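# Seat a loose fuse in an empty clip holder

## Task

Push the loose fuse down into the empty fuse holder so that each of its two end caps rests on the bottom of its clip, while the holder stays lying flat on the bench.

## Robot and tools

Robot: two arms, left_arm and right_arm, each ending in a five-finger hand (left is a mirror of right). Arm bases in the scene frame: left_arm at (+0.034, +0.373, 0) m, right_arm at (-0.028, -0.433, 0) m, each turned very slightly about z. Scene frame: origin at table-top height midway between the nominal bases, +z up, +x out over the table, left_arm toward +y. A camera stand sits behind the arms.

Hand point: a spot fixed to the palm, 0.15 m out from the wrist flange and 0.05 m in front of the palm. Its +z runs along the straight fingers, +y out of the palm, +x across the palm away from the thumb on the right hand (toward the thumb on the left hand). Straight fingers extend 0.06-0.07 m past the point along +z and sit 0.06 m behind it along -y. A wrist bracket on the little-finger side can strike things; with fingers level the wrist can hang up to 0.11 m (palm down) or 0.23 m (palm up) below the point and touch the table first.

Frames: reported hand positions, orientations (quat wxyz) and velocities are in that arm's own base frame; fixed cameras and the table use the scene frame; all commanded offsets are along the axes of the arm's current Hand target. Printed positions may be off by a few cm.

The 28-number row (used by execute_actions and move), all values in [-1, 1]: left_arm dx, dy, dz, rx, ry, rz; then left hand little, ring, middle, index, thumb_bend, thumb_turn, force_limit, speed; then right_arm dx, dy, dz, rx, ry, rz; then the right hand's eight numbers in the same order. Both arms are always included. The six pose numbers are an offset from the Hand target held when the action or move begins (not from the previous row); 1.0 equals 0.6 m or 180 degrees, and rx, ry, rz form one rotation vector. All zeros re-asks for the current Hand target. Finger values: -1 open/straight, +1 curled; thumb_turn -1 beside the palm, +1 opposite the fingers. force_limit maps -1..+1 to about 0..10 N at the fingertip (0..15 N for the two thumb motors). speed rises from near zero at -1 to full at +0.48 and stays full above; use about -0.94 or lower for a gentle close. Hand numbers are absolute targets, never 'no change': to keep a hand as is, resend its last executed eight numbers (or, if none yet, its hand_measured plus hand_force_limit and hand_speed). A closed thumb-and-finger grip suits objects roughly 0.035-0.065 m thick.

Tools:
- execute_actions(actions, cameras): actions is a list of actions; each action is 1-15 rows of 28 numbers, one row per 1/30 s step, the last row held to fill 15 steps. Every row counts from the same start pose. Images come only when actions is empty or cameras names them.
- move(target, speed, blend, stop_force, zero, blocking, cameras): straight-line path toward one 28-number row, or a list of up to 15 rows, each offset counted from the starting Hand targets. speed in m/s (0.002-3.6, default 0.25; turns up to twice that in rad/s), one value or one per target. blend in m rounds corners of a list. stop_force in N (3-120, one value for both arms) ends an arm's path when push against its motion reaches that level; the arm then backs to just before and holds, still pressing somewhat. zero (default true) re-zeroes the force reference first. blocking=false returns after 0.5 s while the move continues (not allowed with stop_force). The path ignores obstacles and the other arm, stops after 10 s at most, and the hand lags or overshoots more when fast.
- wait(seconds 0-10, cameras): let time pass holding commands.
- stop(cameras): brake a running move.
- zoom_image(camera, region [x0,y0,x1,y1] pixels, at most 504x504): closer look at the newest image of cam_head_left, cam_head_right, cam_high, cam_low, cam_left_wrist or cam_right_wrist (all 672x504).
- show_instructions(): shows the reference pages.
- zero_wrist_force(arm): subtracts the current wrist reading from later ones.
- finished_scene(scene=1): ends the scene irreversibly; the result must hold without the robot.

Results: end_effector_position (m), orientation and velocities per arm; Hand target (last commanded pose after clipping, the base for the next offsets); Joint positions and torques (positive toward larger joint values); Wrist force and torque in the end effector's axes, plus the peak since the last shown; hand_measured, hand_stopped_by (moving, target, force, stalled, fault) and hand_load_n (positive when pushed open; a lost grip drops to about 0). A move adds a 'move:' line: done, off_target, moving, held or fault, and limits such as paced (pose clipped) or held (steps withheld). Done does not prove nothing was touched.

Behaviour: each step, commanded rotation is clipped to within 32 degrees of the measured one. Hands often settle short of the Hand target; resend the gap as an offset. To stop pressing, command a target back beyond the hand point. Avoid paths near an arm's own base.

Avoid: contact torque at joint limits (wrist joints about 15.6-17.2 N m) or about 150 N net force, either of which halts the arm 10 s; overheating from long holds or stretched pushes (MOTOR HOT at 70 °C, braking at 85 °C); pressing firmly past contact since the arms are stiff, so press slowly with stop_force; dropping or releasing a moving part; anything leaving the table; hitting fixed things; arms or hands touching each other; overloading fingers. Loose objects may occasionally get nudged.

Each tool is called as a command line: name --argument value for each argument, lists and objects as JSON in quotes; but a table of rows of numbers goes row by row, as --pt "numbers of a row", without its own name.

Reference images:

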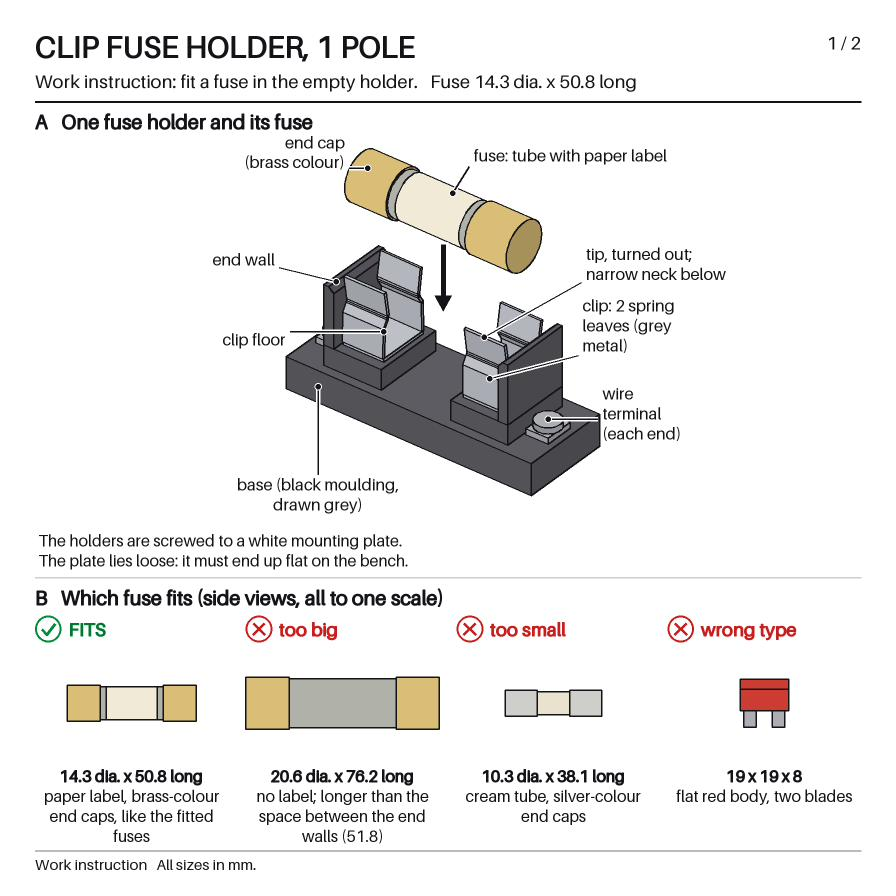

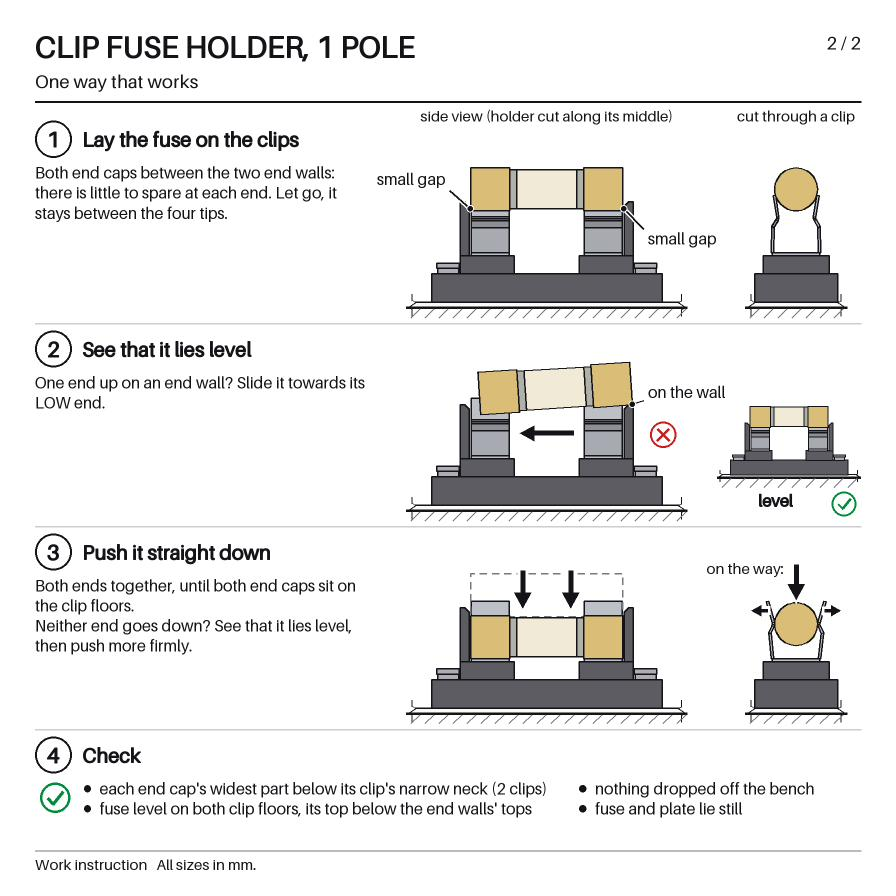

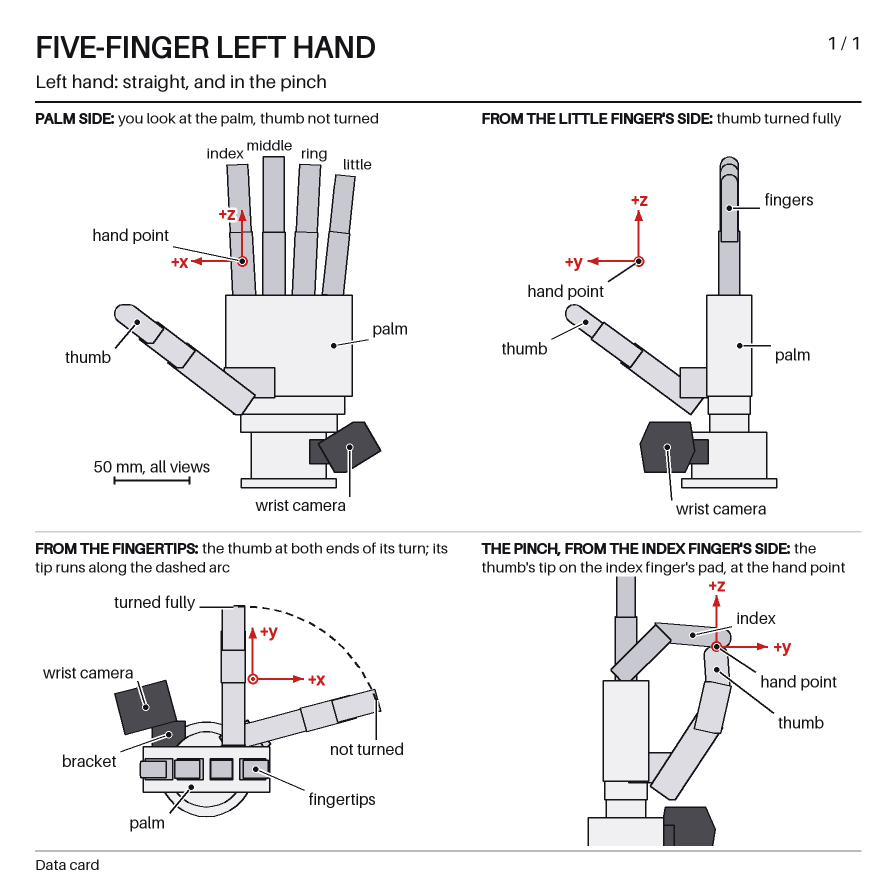

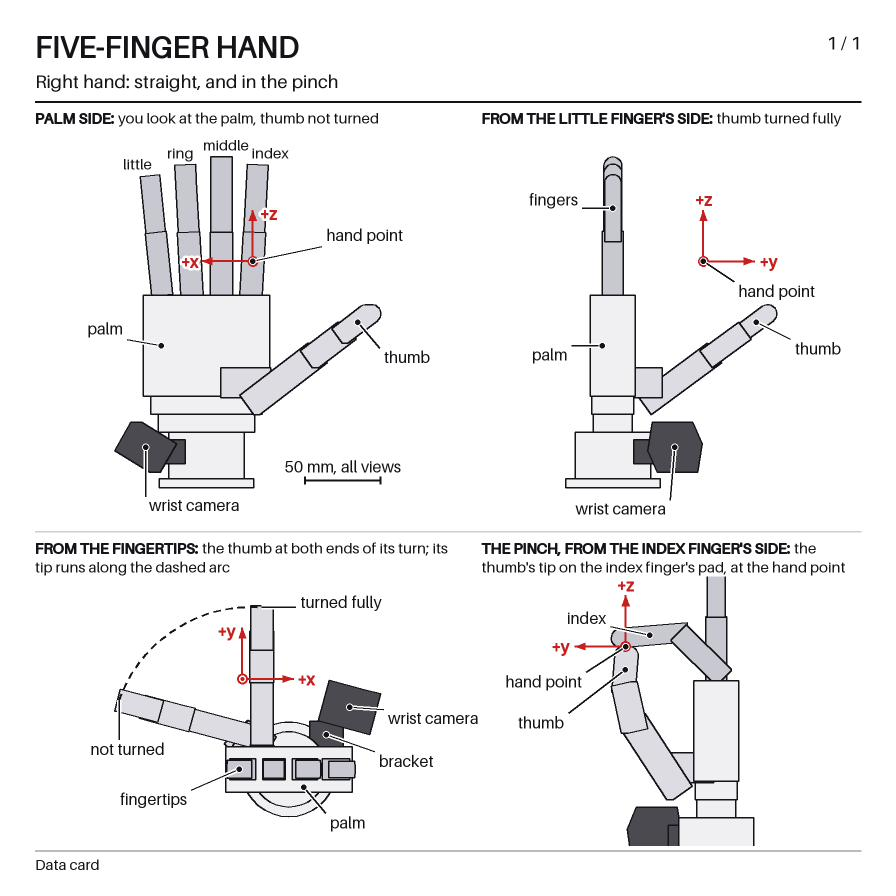

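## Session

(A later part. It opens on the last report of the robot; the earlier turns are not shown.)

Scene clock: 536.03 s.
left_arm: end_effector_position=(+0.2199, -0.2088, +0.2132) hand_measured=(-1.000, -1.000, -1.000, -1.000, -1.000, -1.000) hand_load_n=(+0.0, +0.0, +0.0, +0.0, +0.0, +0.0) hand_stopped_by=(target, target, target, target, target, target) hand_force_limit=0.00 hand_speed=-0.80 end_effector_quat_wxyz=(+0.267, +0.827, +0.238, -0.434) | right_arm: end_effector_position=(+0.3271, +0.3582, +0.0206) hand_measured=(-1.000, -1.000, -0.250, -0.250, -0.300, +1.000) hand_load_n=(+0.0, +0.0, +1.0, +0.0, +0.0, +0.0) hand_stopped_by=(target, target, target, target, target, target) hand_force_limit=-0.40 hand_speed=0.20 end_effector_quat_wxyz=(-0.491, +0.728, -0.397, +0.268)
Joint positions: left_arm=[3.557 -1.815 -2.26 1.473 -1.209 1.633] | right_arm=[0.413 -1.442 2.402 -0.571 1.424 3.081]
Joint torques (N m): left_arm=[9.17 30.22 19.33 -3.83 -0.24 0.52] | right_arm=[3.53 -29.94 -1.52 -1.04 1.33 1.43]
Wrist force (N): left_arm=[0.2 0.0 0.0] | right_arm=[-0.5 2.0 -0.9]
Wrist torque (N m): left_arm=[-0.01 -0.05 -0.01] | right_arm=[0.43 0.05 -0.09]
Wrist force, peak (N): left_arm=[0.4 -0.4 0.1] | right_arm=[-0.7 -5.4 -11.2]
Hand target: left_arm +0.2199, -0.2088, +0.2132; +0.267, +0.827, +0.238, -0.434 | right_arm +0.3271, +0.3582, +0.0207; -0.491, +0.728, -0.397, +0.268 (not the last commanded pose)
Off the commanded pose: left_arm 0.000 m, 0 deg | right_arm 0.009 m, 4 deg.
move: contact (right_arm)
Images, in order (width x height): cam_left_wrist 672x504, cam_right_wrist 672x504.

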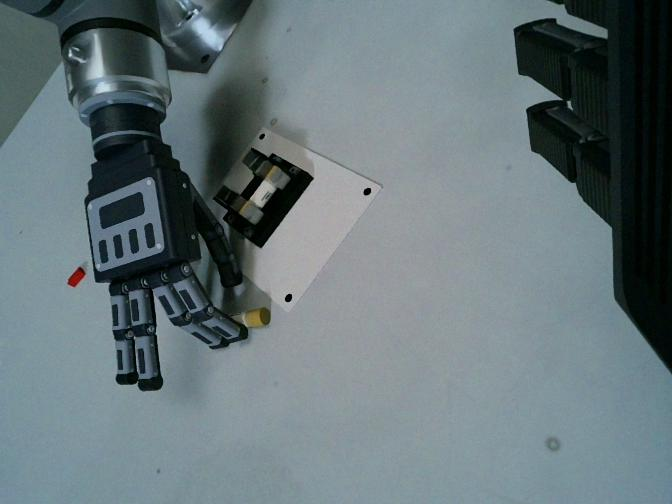

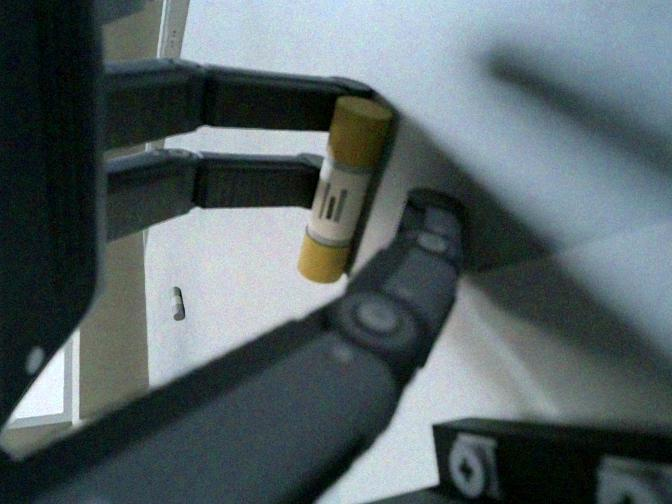

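move --pt "0 0 0 0 0 0 -1 -1 -1 -1 -1 -1 0 -0.8 0 -0.0386 -0.0156 0 0 0 -1 -1 -0.25 -0.25 -0.3 1 -0.4 0.2" --pt "0 0 0 0 0 0 -1 -1 -1 -1 -1 -1 0 -0.8 -0.0083 -0.0543 0.023 0 0.0207 0.0083 -1 -1 0.1 0.05 -0.35 1 -0.4 0.2" --speed 0.1 --cameras '["cam_left_wrist","cam_right_wrist"]'

zoom_image --camera "cam_left_wrist" --region '[160, 240, 300, 380]'

Scene clock: 572.50 s.
left_arm: end_effector_position=(+0.2199, -0.2088, +0.2132) hand_measured=(-1.000, -1.000, -1.000, -1.000, -1.000, -1.000) hand_load_n=(+0.0, +0.0, +0.0, +0.0, +0.0, +0.0) hand_stopped_by=(target, target, target, target, target, target) hand_force_limit=0.00 hand_speed=-0.80 end_effector_quat_wxyz=(+0.267, +0.827, +0.238, -0.434) | right_arm: end_effector_position=(+0.3454, +0.3760, +0.0457) hand_measured=(-1.000, -1.000, +0.100, +0.050, -0.350, +1.000) hand_load_n=(+0.0, +0.0, +0.0, +0.0, +0.0, +0.0) hand_stopped_by=(target, target, target, target, target, target) hand_force_limit=-0.40 hand_speed=0.20 end_effector_quat_wxyz=(-0.481, +0.714, -0.422, +0.285)
Joint positions: left_arm=[3.557 -1.815 -2.26 1.473 -1.209 1.633] | right_arm=[0.5 -1.442 2.298 -0.471 1.569 3.14]
Joint torques (N m): left_arm=[8.71 30.72 19.32 -3.92 -0.18 0.52] | right_arm=[3.46 -33.1 -13.43 -1.19 1.4 1.46]
Wrist force (N): left_arm=[0.1 -0.2 0.0] | right_arm=[-1.0 3.0 -1.2]
Wrist torque (N m): left_arm=[-0.05 -0.03 -0.01] | right_arm=[0.33 0.07 -0.11]
Wrist force, peak (N): left_arm=[0.5 -0.2 0.3] | right_arm=[-1.2 4.5 -1.0]
Hand target: left_arm +0.2199, -0.2088, +0.2132; +0.267, +0.827, +0.238, -0.434 | right_arm +0.3454, +0.3760, +0.0457; -0.481, +0.714, -0.422, +0.285
Off the commanded pose: left_arm 0.000 m, 0 deg | right_arm 0.000 m, 0 deg.
move: done
Images, in order (width x height): cam_left_wrist 672x504, cam_right_wrist 672x504.

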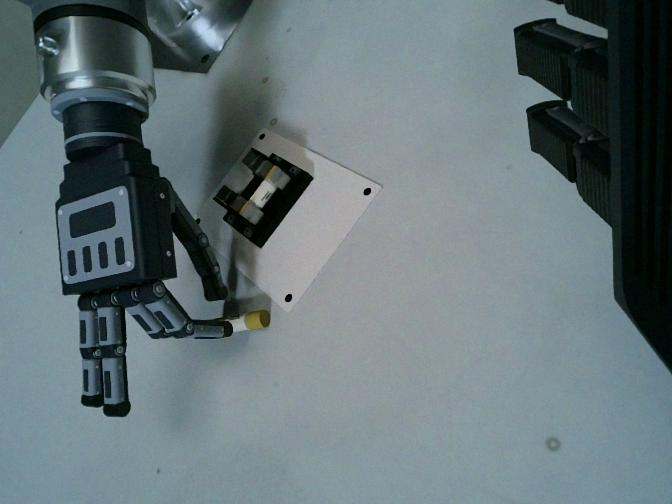

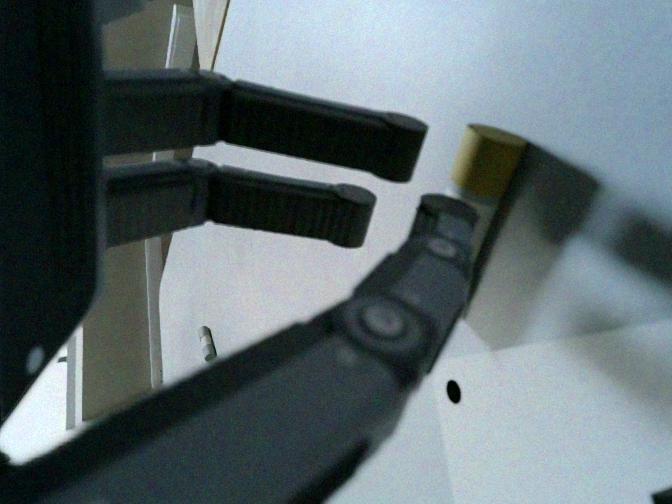

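Scaled by 3.600 from the camera's 672x504 image, which has a finer 960x720 frame.

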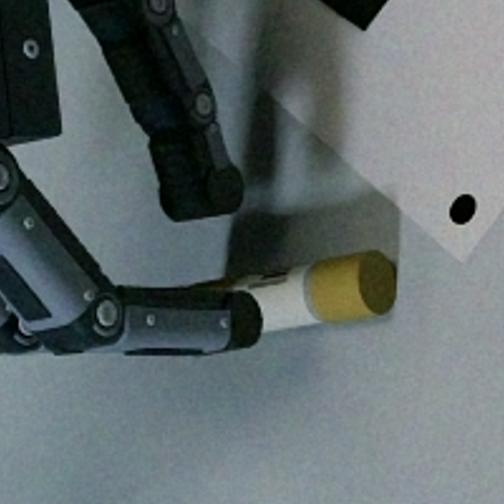

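move --target '[0,0,0,0,0,0,-1,-1,-1,-1,-1,-1,0,-0.8,0,0.0182,0.0217,0,0,0,-1,-1,0.1,0.05,-0.35,1,-0.4,0.2]' --speed 0.05 --stop_force 6 --cameras '["cam_left_wrist","cam_right_wrist"]'

zoom_image --camera "cam_left_wrist" --region '[160, 240, 300, 380]'

Scene clock: 596.43 s.
left_arm: end_effector_position=(+0.2199, -0.2088, +0.2132) hand_measured=(-1.000, -1.000, -1.000, -1.000, -1.000, -1.000) hand_load_n=(+0.0, +0.0, +0.0, +0.0, +0.0, +0.0) hand_stopped_by=(target, target, target, target, target, target) hand_force_limit=0.00 hand_speed=-0.80 end_effector_quat_wxyz=(+0.267, +0.827, +0.238, -0.434) | right_arm: end_effector_position=(+0.3524, +0.3798, +0.0307) hand_measured=(-1.000, -1.000, +0.100, +0.050, -0.350, +1.000) hand_load_n=(+0.0, +0.0, +0.0, +0.0, +0.0, +0.0) hand_stopped_by=(target, target, target, target, target, target) hand_force_limit=-0.40 hand_speed=0.20 end_effector_quat_wxyz=(-0.481, +0.714, -0.422, +0.285)
Joint positions: left_arm=[3.557 -1.815 -2.26 1.473 -1.209 1.633] | right_arm=[0.5 -1.39 2.292 -0.517 1.569 3.14]
Joint torques (N m): left_arm=[9.06 30.44 18.64 -3.81 -0.15 0.39] | right_arm=[3.17 -34.46 -2.87 -1.17 1.37 1.47]
Wrist force (N): left_arm=[0.1 0.0 -0.1] | right_arm=[-0.9 2.6 -1.3]
Wrist torque (N m): left_arm=[-0.01 -0.04 -0.01] | right_arm=[0.38 0.07 -0.11]
Wrist force, peak (N): left_arm=[0.6 -0.1 0.0] | right_arm=[-1.0 3.5 -1.5]
Hand target: left_arm +0.2199, -0.2088, +0.2132; +0.267, +0.827, +0.238, -0.434 | right_arm +0.3524, +0.3798, +0.0307; -0.481, +0.714, -0.422, +0.285
Off the commanded pose: left_arm 0.000 m, 0 deg | right_arm 0.000 m, 0 deg.
move: done
Images, in order (width x height): cam_left_wrist 672x504, cam_right_wrist 672x504.

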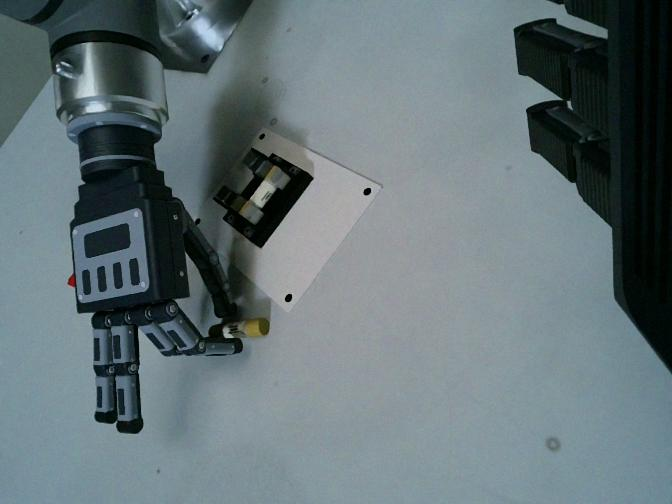

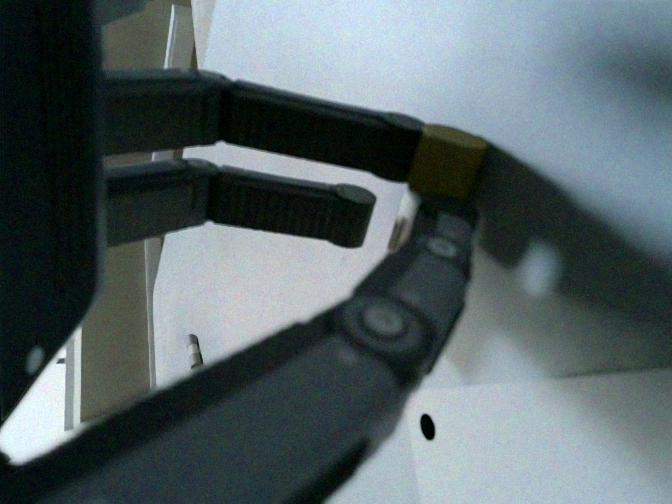

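Scaled by 3.600 from the camera's 672x504 image, which has a finer 960x720 frame.

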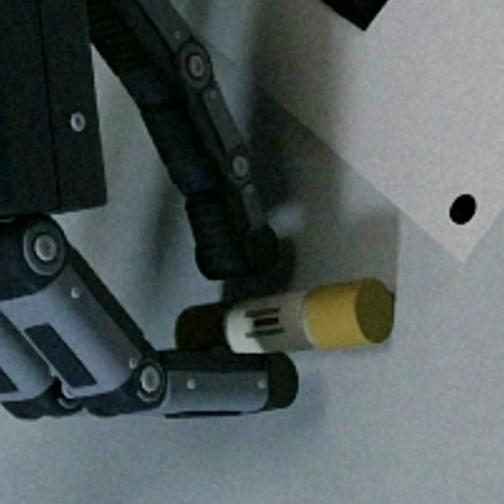

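move --pt "0 0 0 0 0 0 -1 -1 -1 -1 -1 -1 0 -0.8 0 -0.0093 -0.0038 0 0 0 -1 -1 0.1 0.05 -0.35 1 -0.4 0.2" --pt "0 0 0 0 0 0 -1 -1 -1 -1 -1 -1 0 -0.8 -0.0133 -0.0093 -0.0038 0 0 0 -1 -1 0.1 0.05 -0.35 1 -0.4 0.2" --pt "0 0 0 0 0 0 -1 -1 -1 -1 -1 -1 0 -0.8 -0.0133 0.007 0.0028 0 0 0 -1 -1 0.1 0.05 -0.35 1 -0.4 0.2" --speed 0.05 --stop_force 6 --cameras '["cam_left_wrist","cam_right_wrist"]'

zoom_image --camera "cam_left_wrist" --region '[160, 240, 300, 380]'

Scene clock: 623.60 s.
left_arm: end_effector_position=(+0.2199, -0.2088, +0.2132) hand_measured=(-1.000, -1.000, -1.000, -1.000, -1.000, -1.000) hand_load_n=(+0.0, +0.0, +0.0, +0.0, +0.0, +0.0) hand_stopped_by=(target, target, target, target, target, target) hand_force_limit=0.00 hand_speed=-0.80 end_effector_quat_wxyz=(+0.267, +0.827, +0.238, -0.434) | right_arm: end_effector_position=(+0.3486, +0.3871, +0.0319) hand_measured=(-1.000, -1.000, +0.100, +0.050, -0.350, +1.000) hand_load_n=(+0.5, +0.0, +0.0, +0.0, +0.0, +0.0) hand_stopped_by=(target, target, target, target, target, target) hand_force_limit=-0.40 hand_speed=0.20 end_effector_quat_wxyz=(-0.481, +0.713, -0.422, +0.285)
Joint positions: left_arm=[3.557 -1.815 -2.26 1.473 -1.209 1.633] | right_arm=[0.529 -1.385 2.281 -0.511 1.596 3.152]
Joint torques (N m): left_arm=[8.78 30.6 17.99 -3.64 -0.07 0.29] | right_arm=[-2.66 -4.8 -3.55 -0.53 -1.52 1.45]
Wrist force (N): left_arm=[0.2 0.0 -0.1] | right_arm=[-1.1 3.1 -1.4]
Wrist torque (N m): left_arm=[-0.02 -0.05 -0.01] | right_arm=[0.35 0.08 -0.11]
Wrist force, peak (N): left_arm=[0.6 0.0 0.1] | right_arm=[2.3 -14.9 -20.7]
Hand target: left_arm +0.2199, -0.2088, +0.2132; +0.267, +0.827, +0.238, -0.434 | right_arm +0.3486, +0.3871, +0.0319; -0.481, +0.713, -0.422, +0.285 (not the last commanded pose)
Off the commanded pose: left_arm 0.000 m, 0 deg | right_arm 0.006 m, 0 deg.
move: contact (right_arm); path passed 2 of 3 targets
Images, in order (width x height): cam_left_wrist 672x504, cam_right_wrist 672x504.

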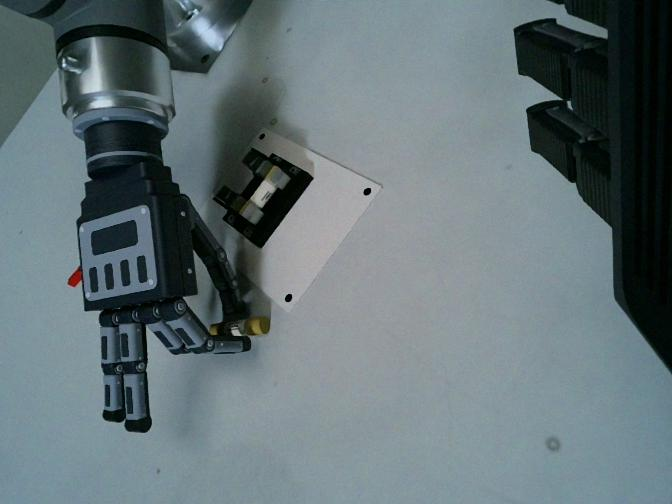

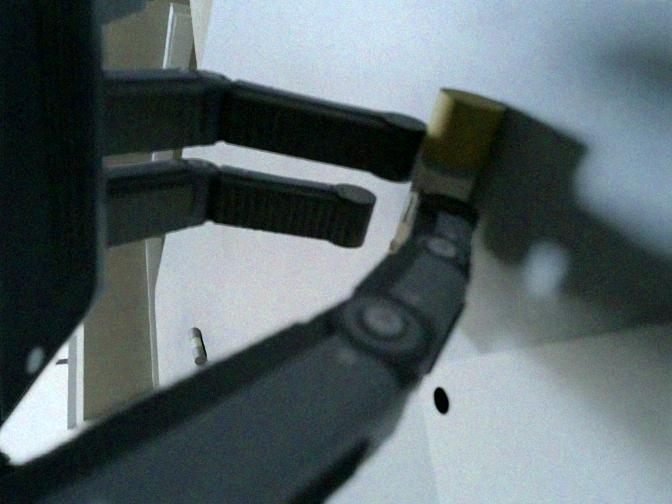

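Scaled by 3.600 from the camera's 672x504 image, which has a finer 960x720 frame.

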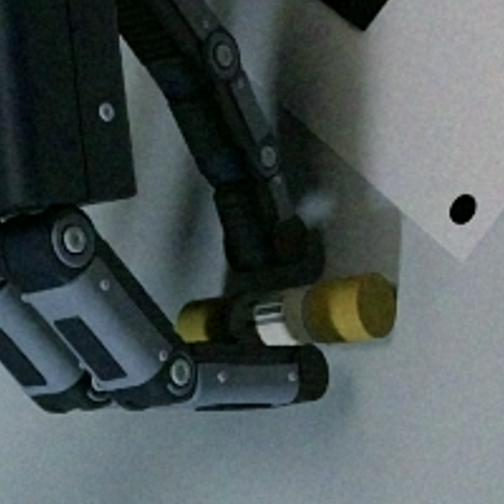

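zoom_image --camera "cam_right_wrist" --region '[320, 50, 540, 310]'

Scaled by 1.938 from the camera's 672x504 image, which has a finer 960x720 frame.

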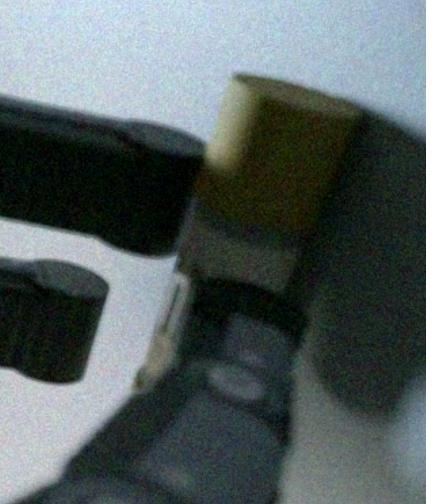

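move --target '[0,0,0,0,0,0,-1,-1,-1,-1,-1,-1,0,-0.8,0,0,0,0,0,0,-1,-1,0.25,0.2,-0.15,1,-0.6,-0.8]' --speed 0.05 --cameras '["cam_left_wrist","cam_right_wrist"]'

zoom_image --camera "cam_left_wrist" --region '[160, 240, 300, 380]'

zoom_image --camera "cam_right_wrist" --region '[320, 50, 540, 310]'

Scene clock: 672.30 s.
left_arm: end_effector_position=(+0.2199, -0.2088, +0.2132) hand_measured=(-1.000, -1.000, -1.000, -1.000, -1.000, -1.000) hand_load_n=(+0.0, +0.0, +0.0, +0.0, +0.0, +0.0) hand_stopped_by=(target, target, target, target, target, target) hand_force_limit=0.00 hand_speed=-0.80 end_effector_quat_wxyz=(+0.267, +0.827, +0.238, -0.434) | right_arm: end_effector_position=(+0.3486, +0.3871, +0.0319) hand_measured=(-1.000, -1.000, +0.250, +0.200, -0.200, +1.000) hand_load_n=(+0.0, +0.0, +2.0, +0.0, +3.5, +0.5) hand_stopped_by=(target, target, target, target, force, target) hand_force_limit=-0.60 hand_speed=-0.80 end_effector_quat_wxyz=(-0.481, +0.713, -0.422, +0.285)
Joint positions: left_arm=[3.557 -1.815 -2.26 1.473 -1.209 1.633] | right_arm=[0.529 -1.385 2.281 -0.511 1.596 3.152]
Joint torques (N m): left_arm=[8.46 30.19 17.61 -3.63 0.08 0.24] | right_arm=[-3.25 -5.11 -3.11 0.28 -1.55 1.21]
Wrist force (N): left_arm=[0.1 -0.1 0.0] | right_arm=[-0.4 -0.6 -1.6]
Wrist torque (N m): left_arm=[-0.03 -0.04 -0.02] | right_arm=[0.30 0.12 -0.23]
Wrist force, peak (N): left_arm=[0.5 0.0 0.2] | right_arm=[-1.4 3.5 -1.4]
Hand target: left_arm +0.2199, -0.2088, +0.2132; +0.267, +0.827, +0.238, -0.434 | right_arm +0.3486, +0.3871, +0.0319; -0.481, +0.713, -0.422, +0.285
Off the commanded pose: left_arm 0.000 m, 0 deg | right_arm 0.000 m, 0 deg.
move: done
Images, in order (width x height): cam_left_wrist 672x504, cam_right_wrist 672x504.

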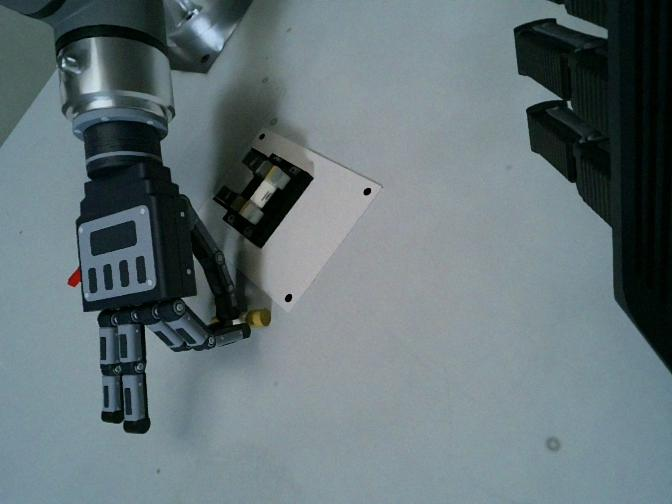

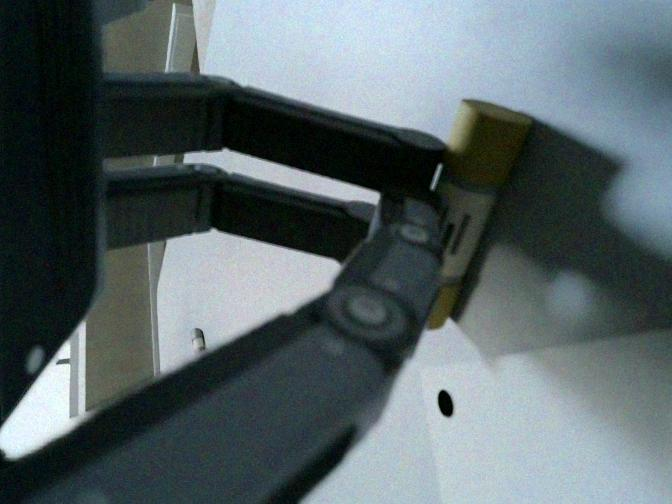

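Scaled by 3.600 from the camera's 672x504 image, which has a finer 960x720 frame.

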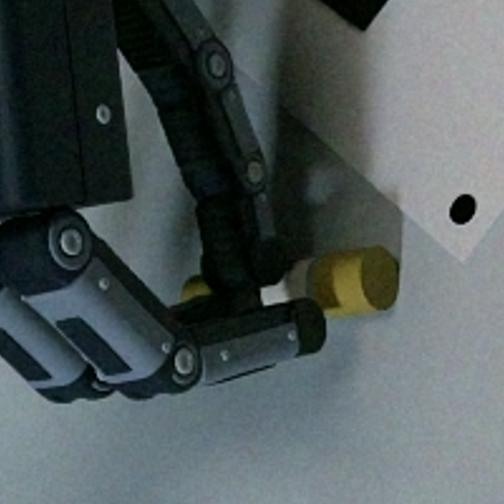

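Scaled by 1.938 from the camera's 672x504 image, which has a finer 960x720 frame.

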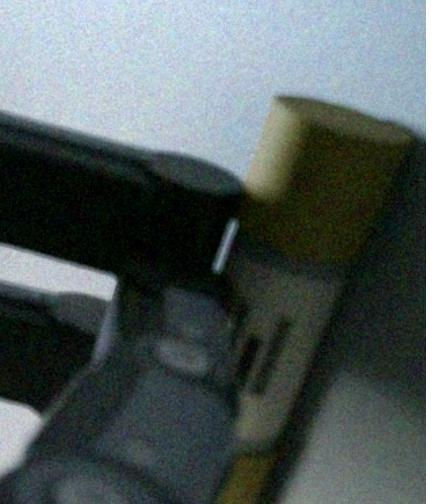

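move --pt "0 0 0 0 0 0 -1 -1 -1 -1 -1 -1 0 -0.8 0 -0.0185 -0.0075 0 0 0 -1 -1 0.15 0.1 -0.4 1 -0.6 0.2" --pt "0 0 0 0 0 0 -1 -1 -1 -1 -1 -1 0 -0.8 -0.0033 -0.0185 -0.0075 -0.0444 0 0 -1 -1 0.15 0.1 -0.4 1 -0.6 0.2" --speed 0.05 --cameras '["cam_left_wrist","cam_right_wrist"]'

zoom_image --camera "cam_left_wrist" --region '[160, 240, 300, 380]'

Scene clock: 725.23 s.
left_arm: end_effector_position=(+0.2199, -0.2088, +0.2132) hand_measured=(-1.000, -1.000, -1.000, -1.000, -1.000, -1.000) hand_load_n=(+0.0, +0.0, +0.0, +0.0, -0.5, +0.0) hand_stopped_by=(target, target, target, target, target, target) hand_force_limit=0.00 hand_speed=-0.80 end_effector_quat_wxyz=(+0.267, +0.827, +0.238, -0.434) | right_arm: end_effector_position=(+0.3477, +0.3889, +0.0438) hand_measured=(-1.000, -1.000, +0.150, +0.100, -0.400, +1.000) hand_load_n=(+0.0, +0.0, +0.0, +0.0, +0.0, +0.0) hand_stopped_by=(target, target, target, target, target, target) hand_force_limit=-0.60 hand_speed=0.20 end_effector_quat_wxyz=(-0.430, +0.745, -0.441, +0.255)
Joint positions: left_arm=[3.557 -1.815 -2.26 1.473 -1.209 1.633] | right_arm=[0.533 -1.387 2.156 -0.245 1.599 3.157]
Joint torques (N m): left_arm=[9.02 30.63 16.9 -3.52 0.06 0.25] | right_arm=[4.52 -28.32 -3.43 -1.11 2.41 0.73]
Wrist force (N): left_arm=[0.3 0.1 -0.2] | right_arm=[-1.0 2.8 -0.8]
Wrist torque (N m): left_arm=[0.00 -0.07 -0.01] | right_arm=[0.29 0.06 -0.12]
Wrist force, peak (N): left_arm=[0.6 0.1 -0.2] | right_arm=[-0.7 4.7 -1.9]
Hand target: left_arm +0.2199, -0.2088, +0.2132; +0.267, +0.827, +0.238, -0.434 | right_arm +0.3476, +0.3888, +0.0438; -0.430, +0.745, -0.441, +0.255
Off the commanded pose: left_arm 0.000 m, 0 deg | right_arm 0.000 m, 0 deg.
move: done
Images, in order (width x height): cam_left_wrist 672x504, cam_right_wrist 672x504.

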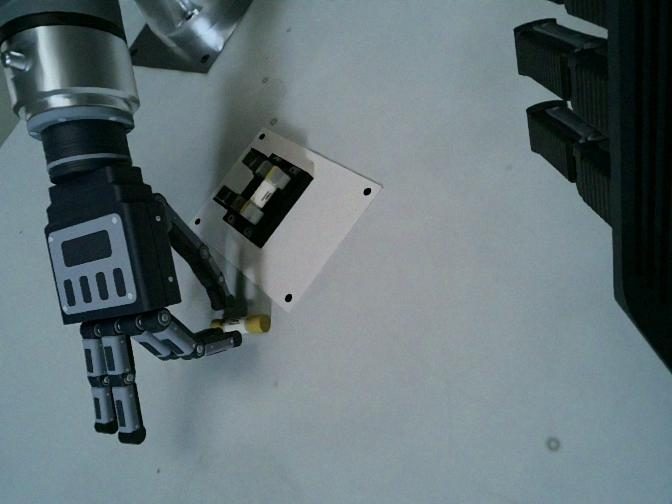

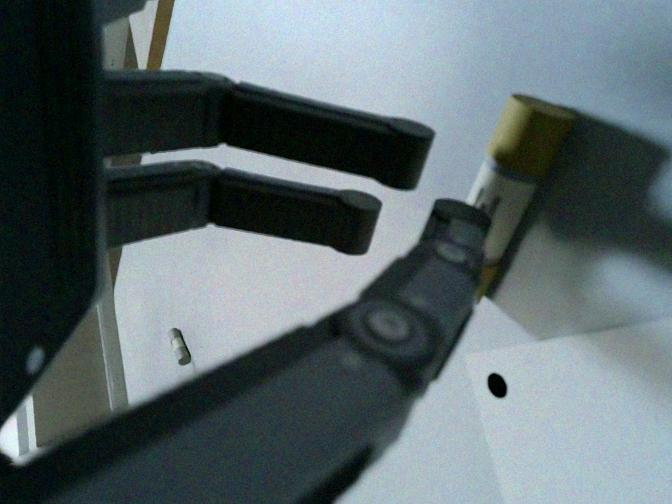

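Scaled by 3.600 from the camera's 672x504 image, which has a finer 960x720 frame.

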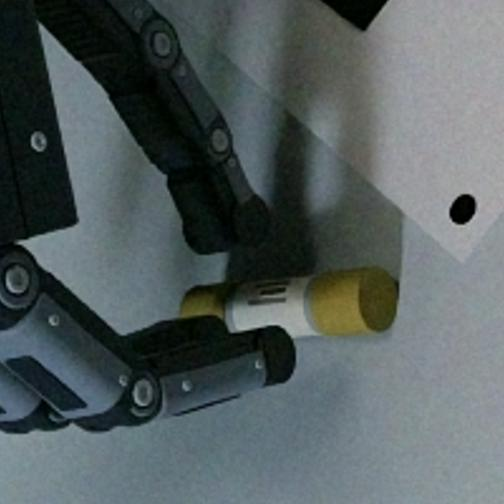

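move --target '[0,0,0,0,0,0,-1,-1,-1,-1,-1,-1,0,-0.8,-0.0033,0.0147,0.0123,0,0,0,-1,-1,0.15,0.1,-0.4,1,-0.6,0.2]' --speed 0.03 --stop_force 5 --cameras '["cam_left_wrist","cam_right_wrist"]'

zoom_image --camera "cam_left_wrist" --region '[160, 240, 300, 380]'

Scene clock: 742.90 s.
left_arm: end_effector_position=(+0.2199, -0.2088, +0.2132) hand_measured=(-1.000, -1.000, -1.000, -1.000, -1.000, -1.000) hand_load_n=(+0.0, +0.0, +0.0, +0.0, +0.0, +0.0) hand_stopped_by=(target, target, target, target, target, target) hand_force_limit=0.00 hand_speed=-0.80 end_effector_quat_wxyz=(+0.267, +0.827, +0.238, -0.434) | right_arm: end_effector_position=(+0.3484, +0.3915, +0.0325) hand_measured=(-1.000, -1.000, +0.150, +0.100, -0.400, +1.000) hand_load_n=(+0.0, +0.0, +0.0, +0.0, +0.0, +0.0) hand_stopped_by=(target, target, target, target, target, target) hand_force_limit=-0.60 hand_speed=0.20 end_effector_quat_wxyz=(-0.430, +0.745, -0.441, +0.255)
Joint positions: left_arm=[3.557 -1.815 -2.26 1.473 -1.209 1.633] | right_arm=[0.539 -1.358 2.16 -0.277 1.604 3.16]
Joint torques (N m): left_arm=[9.1 30.6 16.36 -3.35 0.11 0.1] | right_arm=[-2.45 -36.93 -22.61 0.27 -1.12 -1.33]
Wrist force (N): left_arm=[0.3 -0.1 0.0] | right_arm=[-1.2 2.8 -1.0]
Wrist torque (N m): left_arm=[-0.03 -0.07 -0.01] | right_arm=[0.31 0.08 -0.13]
Wrist force, peak (N): left_arm=[0.4 -0.3 0.1] | right_arm=[-1.1 3.3 -1.2]
Hand target: left_arm +0.2199, -0.2088, +0.2132; +0.267, +0.827, +0.238, -0.434 | right_arm +0.3484, +0.3915, +0.0325; -0.430, +0.745, -0.441, +0.255
Off the commanded pose: left_arm 0.000 m, 0 deg | right_arm 0.000 m, 0 deg.
move: done
Images, in order (width x height): cam_left_wrist 672x504, cam_right_wrist 672x504.

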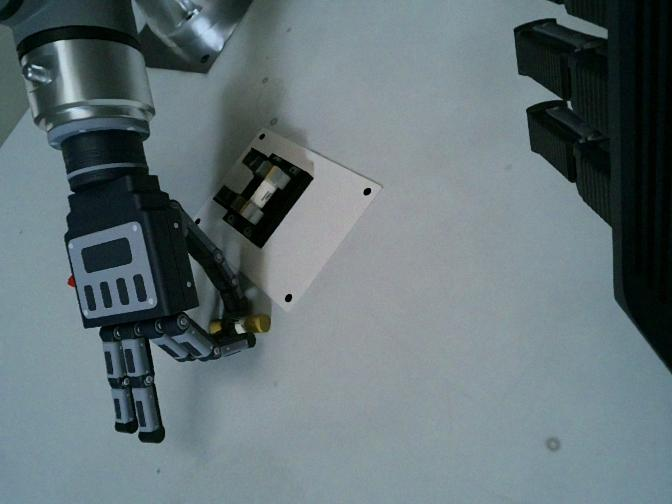

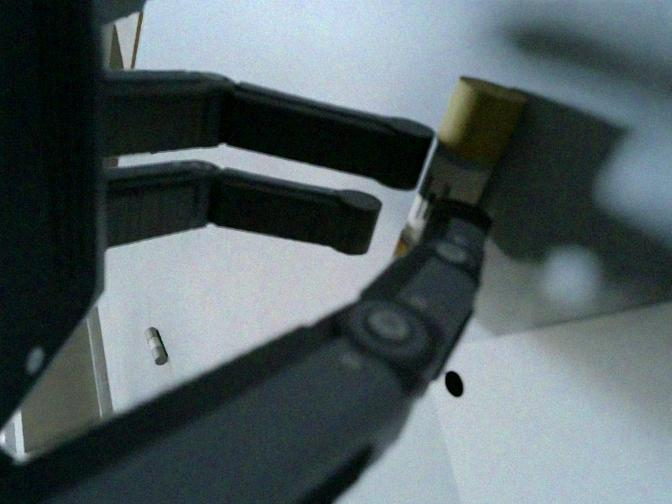

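Scaled by 3.600 from the camera's 672x504 image, which has a finer 960x720 frame.

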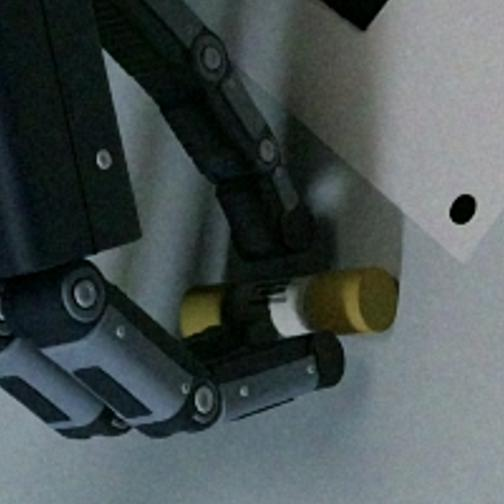

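move --target '[0,0,0,0,0,0,-1,-1,-1,-1,-1,-1,0,-0.8,0,0.0058,0.0033,0,0,0,-1,-1,0.15,0.1,-0.4,1,-0.6,0.2]' --speed 0.015 --stop_force 4

Scene clock: 750.40 s.
left_arm: end_effector_position=(+0.2199, -0.2088, +0.2132) hand_measured=(-1.000, -1.000, -1.000, -1.000, -1.000, -1.000) hand_load_n=(+0.0, +0.0, +0.0, +0.0, +0.0, +0.0) hand_stopped_by=(target, target, target, target, target, target) hand_force_limit=0.00 hand_speed=-0.80 end_effector_quat_wxyz=(+0.267, +0.827, +0.238, -0.434) | right_arm: end_effector_position=(+0.3483, +0.3915, +0.0284) hand_measured=(-1.000, -1.000, +0.150, +0.100, -0.400, +1.000) hand_load_n=(+0.0, +0.0, +0.5, +0.0, +0.0, +0.0) hand_stopped_by=(target, target, target, target, target, target) hand_force_limit=-0.60 hand_speed=0.20 end_effector_quat_wxyz=(-0.430, +0.745, -0.441, +0.255)
Joint positions: left_arm=[3.557 -1.815 -2.26 1.473 -1.209 1.633] | right_arm=[0.539 -1.35 2.164 -0.289 1.604 3.16]
Joint torques (N m): left_arm=[9.04 30.46 15.8 -3.41 0.22 0.12] | right_arm=[-2.53 -34.39 -18.9 0.86 -1.05 -1.33]
Wrist force (N): left_arm=[0.2 -0.1 0.0] | right_arm=[-0.6 0.9 -0.7]
Wrist torque (N m): left_arm=[-0.04 -0.05 -0.01] | right_arm=[0.28 0.06 -0.16]
Wrist force, peak (N): left_arm=[0.5 -0.1 0.0] | right_arm=[-1.1 3.4 -0.7]
Hand target: left_arm +0.2199, -0.2088, +0.2132; +0.267, +0.827, +0.238, -0.434 | right_arm +0.3484, +0.3915, +0.0285; -0.430, +0.745, -0.441, +0.255
Off the commanded pose: left_arm 0.000 m, 0 deg | right_arm 0.000 m, 0 deg.
move: done

move --target '[0,0,0,0,0,0,-1,-1,-1,-1,-1,-1,0,-0.8,0,-0.0015,-0.0008,0,0,0,-1,-1,0.45,0.4,-0.4,1,-0.6,-0.85]' --speed 0.05 --cameras '["cam_left_wrist","cam_right_wrist"]'

zoom_image --camera "cam_left_wrist" --region '[160, 240, 300, 380]'

zoom_image --camera "cam_right_wrist" --region '[320, 50, 540, 310]'

Scene clock: 763.17 s.
left_arm: end_effector_position=(+0.2199, -0.2088, +0.2132) hand_measured=(-1.000, -1.000, -1.000, -1.000, -1.000, -1.000) hand_load_n=(+0.0, +0.0, +0.0, -0.5, +0.0, +0.0) hand_stopped_by=(target, target, target, target, target, target) hand_force_limit=0.00 hand_speed=-0.80 end_effector_quat_wxyz=(+0.267, +0.827, +0.238, -0.434) | right_arm: end_effector_position=(+0.3484, +0.3915, +0.0295) hand_measured=(-1.000, -1.000, +0.232, +0.400, -0.400, +1.000) hand_load_n=(-0.5, +0.0, +2.5, +0.0, +2.5, +0.0) hand_stopped_by=(target, target, force, target, target, target) hand_force_limit=-0.60 hand_speed=-0.85 end_effector_quat_wxyz=(-0.430, +0.745, -0.441, +0.255)
Joint positions: left_arm=[3.557 -1.815 -2.26 1.473 -1.209 1.633] | right_arm=[0.539 -1.352 2.163 -0.286 1.604 3.16]
Joint torques (N m): left_arm=[8.82 30.67 15.53 -3.24 0.35 0.04] | right_arm=[-2.42 -33.05 -24.78 -0.9 -1.12 -1.37]
Wrist force (N): left_arm=[0.2 -0.1 0.3] | right_arm=[-1.0 3.3 -0.7]
Wrist torque (N m): left_arm=[-0.05 -0.04 -0.01] | right_arm=[0.35 0.06 -0.10]
Wrist force, peak (N): left_arm=[0.4 -0.3 0.3] | right_arm=[-1.0 3.3 -0.7]
Hand target: left_arm +0.2199, -0.2088, +0.2132; +0.267, +0.827, +0.238, -0.434 | right_arm +0.3484, +0.3915, +0.0295; -0.430, +0.745, -0.441, +0.255
Off the commanded pose: left_arm 0.000 m, 0 deg | right_arm 0.000 m, 0 deg.
move: done
Images, in order (width x height): cam_left_wrist 672x504, cam_right_wrist 672x504.

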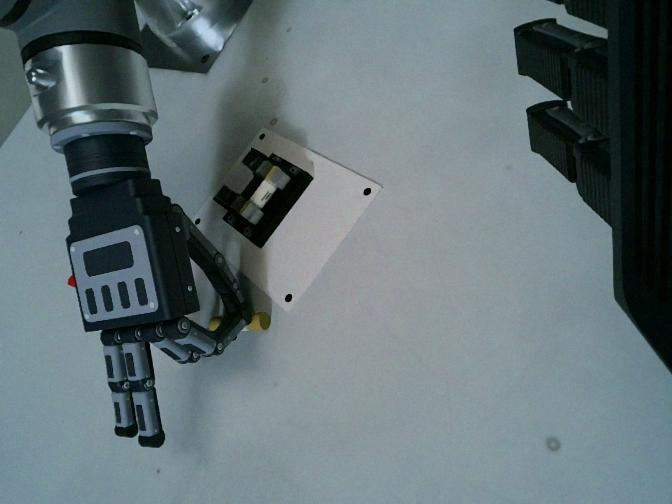

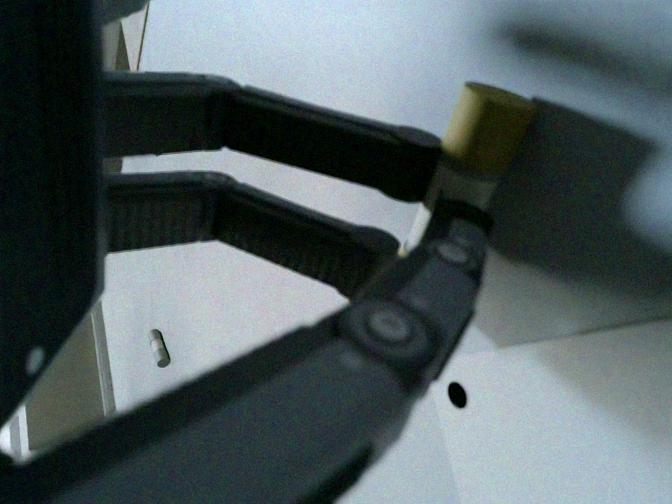

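Scaled by 3.600 from the camera's 672x504 image, which has a finer 960x720 frame.

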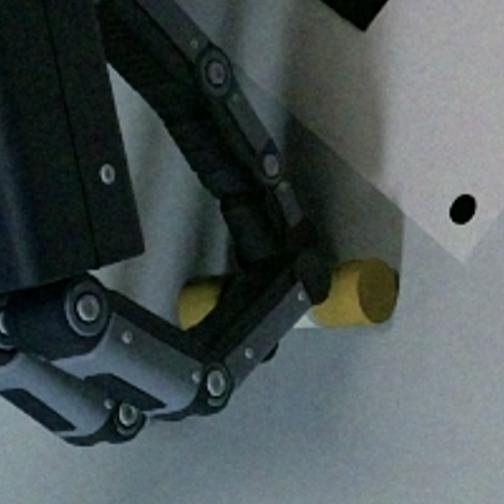

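Scaled by 1.938 from the camera's 672x504 image, which has a finer 960x720 frame.

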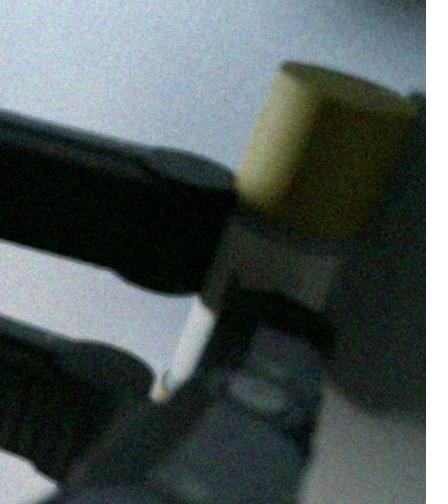

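move --pt "0 0 0 0 0 0 -1 -1 -1 -1 -1 -1 0 -0.8 0 0 0 0 0 0 -1 -1 -0.03 -0.1 -0.4 1 -0.6 -0.2" --pt "0 0 0 0 0 0 -1 -1 -1 -1 -1 -1 0 -0.8 0 -0.0217 -0.0125 0 0 0 -1 -1 -0.03 -0.1 -0.4 1 -0.6 -0.2" --pt "0 0 0 0 0 0 -1 -1 -1 -1 -1 -1 0 -0.8 0.0042 -0.0103 -0.032 0.0833 0 0 -1 -1 -0.03 -0.1 -0.25 1 -0.6 0.2" --speed 0.1 --cameras '["cam_left_wrist","cam_right_wrist"]'

zoom_image --camera "cam_left_wrist" --region '[160, 240, 300, 380]'

Scene clock: 804.70 s.
left_arm: end_effector_position=(+0.2199, -0.2088, +0.2132) hand_measured=(-1.000, -1.000, -1.000, -1.000, -1.000, -1.000) hand_load_n=(+0.0, +0.0, +0.0, +0.0, +0.0, +0.0) hand_stopped_by=(target, target, target, target, target, target) hand_force_limit=0.00 hand_speed=-0.80 end_effector_quat_wxyz=(+0.267, +0.827, +0.238, -0.434) | right_arm: end_effector_position=(+0.3378, +0.3828, +0.0445) hand_measured=(-1.000, -1.000, -0.030, -0.100, -0.250, +1.000) hand_load_n=(+0.0, +0.0, +0.0, +0.0, -0.5, +0.0) hand_stopped_by=(target, target, target, target, target, target) hand_force_limit=-0.60 hand_speed=0.20 end_effector_quat_wxyz=(-0.524, +0.683, -0.404, +0.310)
Joint positions: left_arm=[3.557 -1.815 -2.26 1.473 -1.209 1.633] | right_arm=[0.537 -1.434 2.388 -0.691 1.606 3.151]
Joint torques (N m): left_arm=[8.81 30.64 15.15 -3.2 0.4 -0.1] | right_arm=[1.15 -2.76 -24.4 -2.63 -1.42 1.48]
Wrist force (N): left_arm=[0.1 -0.2 0.1] | right_arm=[-0.9 3.6 -1.3]
Wrist torque (N m): left_arm=[-0.05 -0.03 -0.01] | right_arm=[0.42 0.06 -0.08]
Wrist force, peak (N): left_arm=[0.5 -0.3 0.1] | right_arm=[-1.1 4.3 -2.3]
Hand target: left_arm +0.2199, -0.2088, +0.2132; +0.267, +0.827, +0.238, -0.434 | right_arm +0.3378, +0.3828, +0.0445; -0.524, +0.683, -0.404, +0.310
Off the commanded pose: left_arm 0.000 m, 0 deg | right_arm 0.000 m, 0 deg.
move: done
Images, in order (width x height): cam_left_wrist 672x504, cam_right_wrist 672x504.

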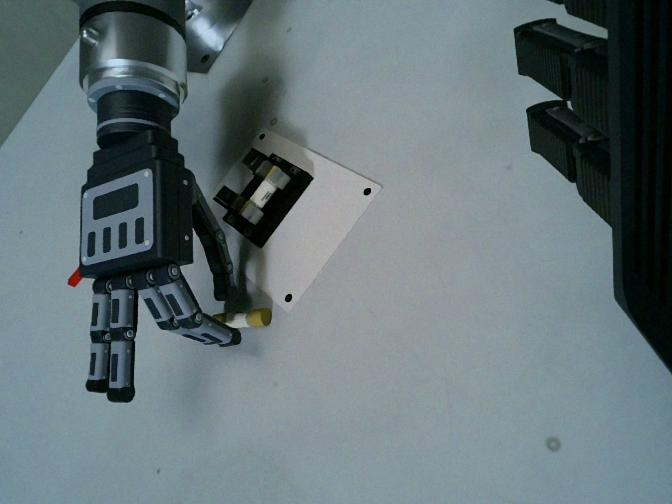

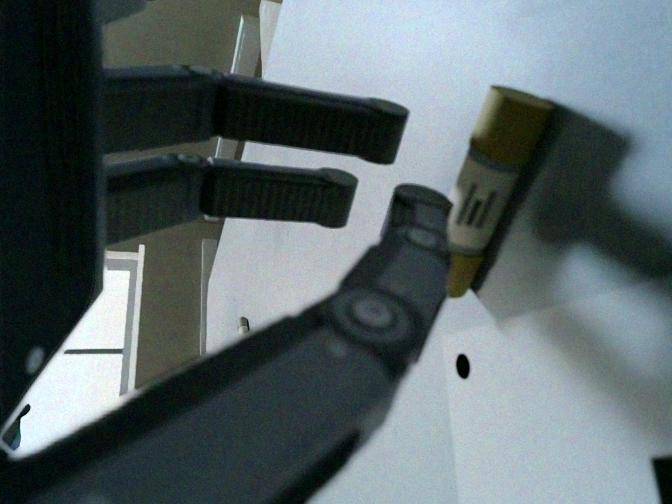

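Scaled by 3.600 from the camera's 672x504 image, which has a finer 960x720 frame.

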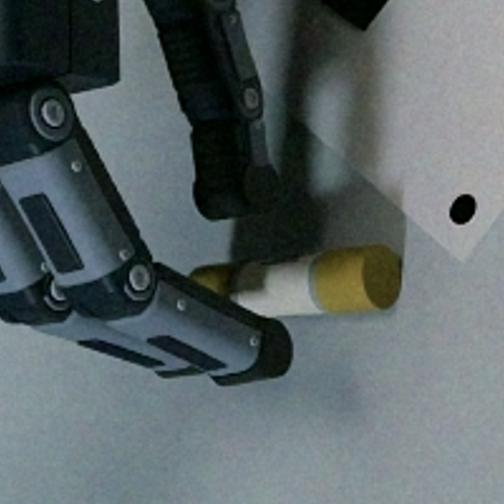

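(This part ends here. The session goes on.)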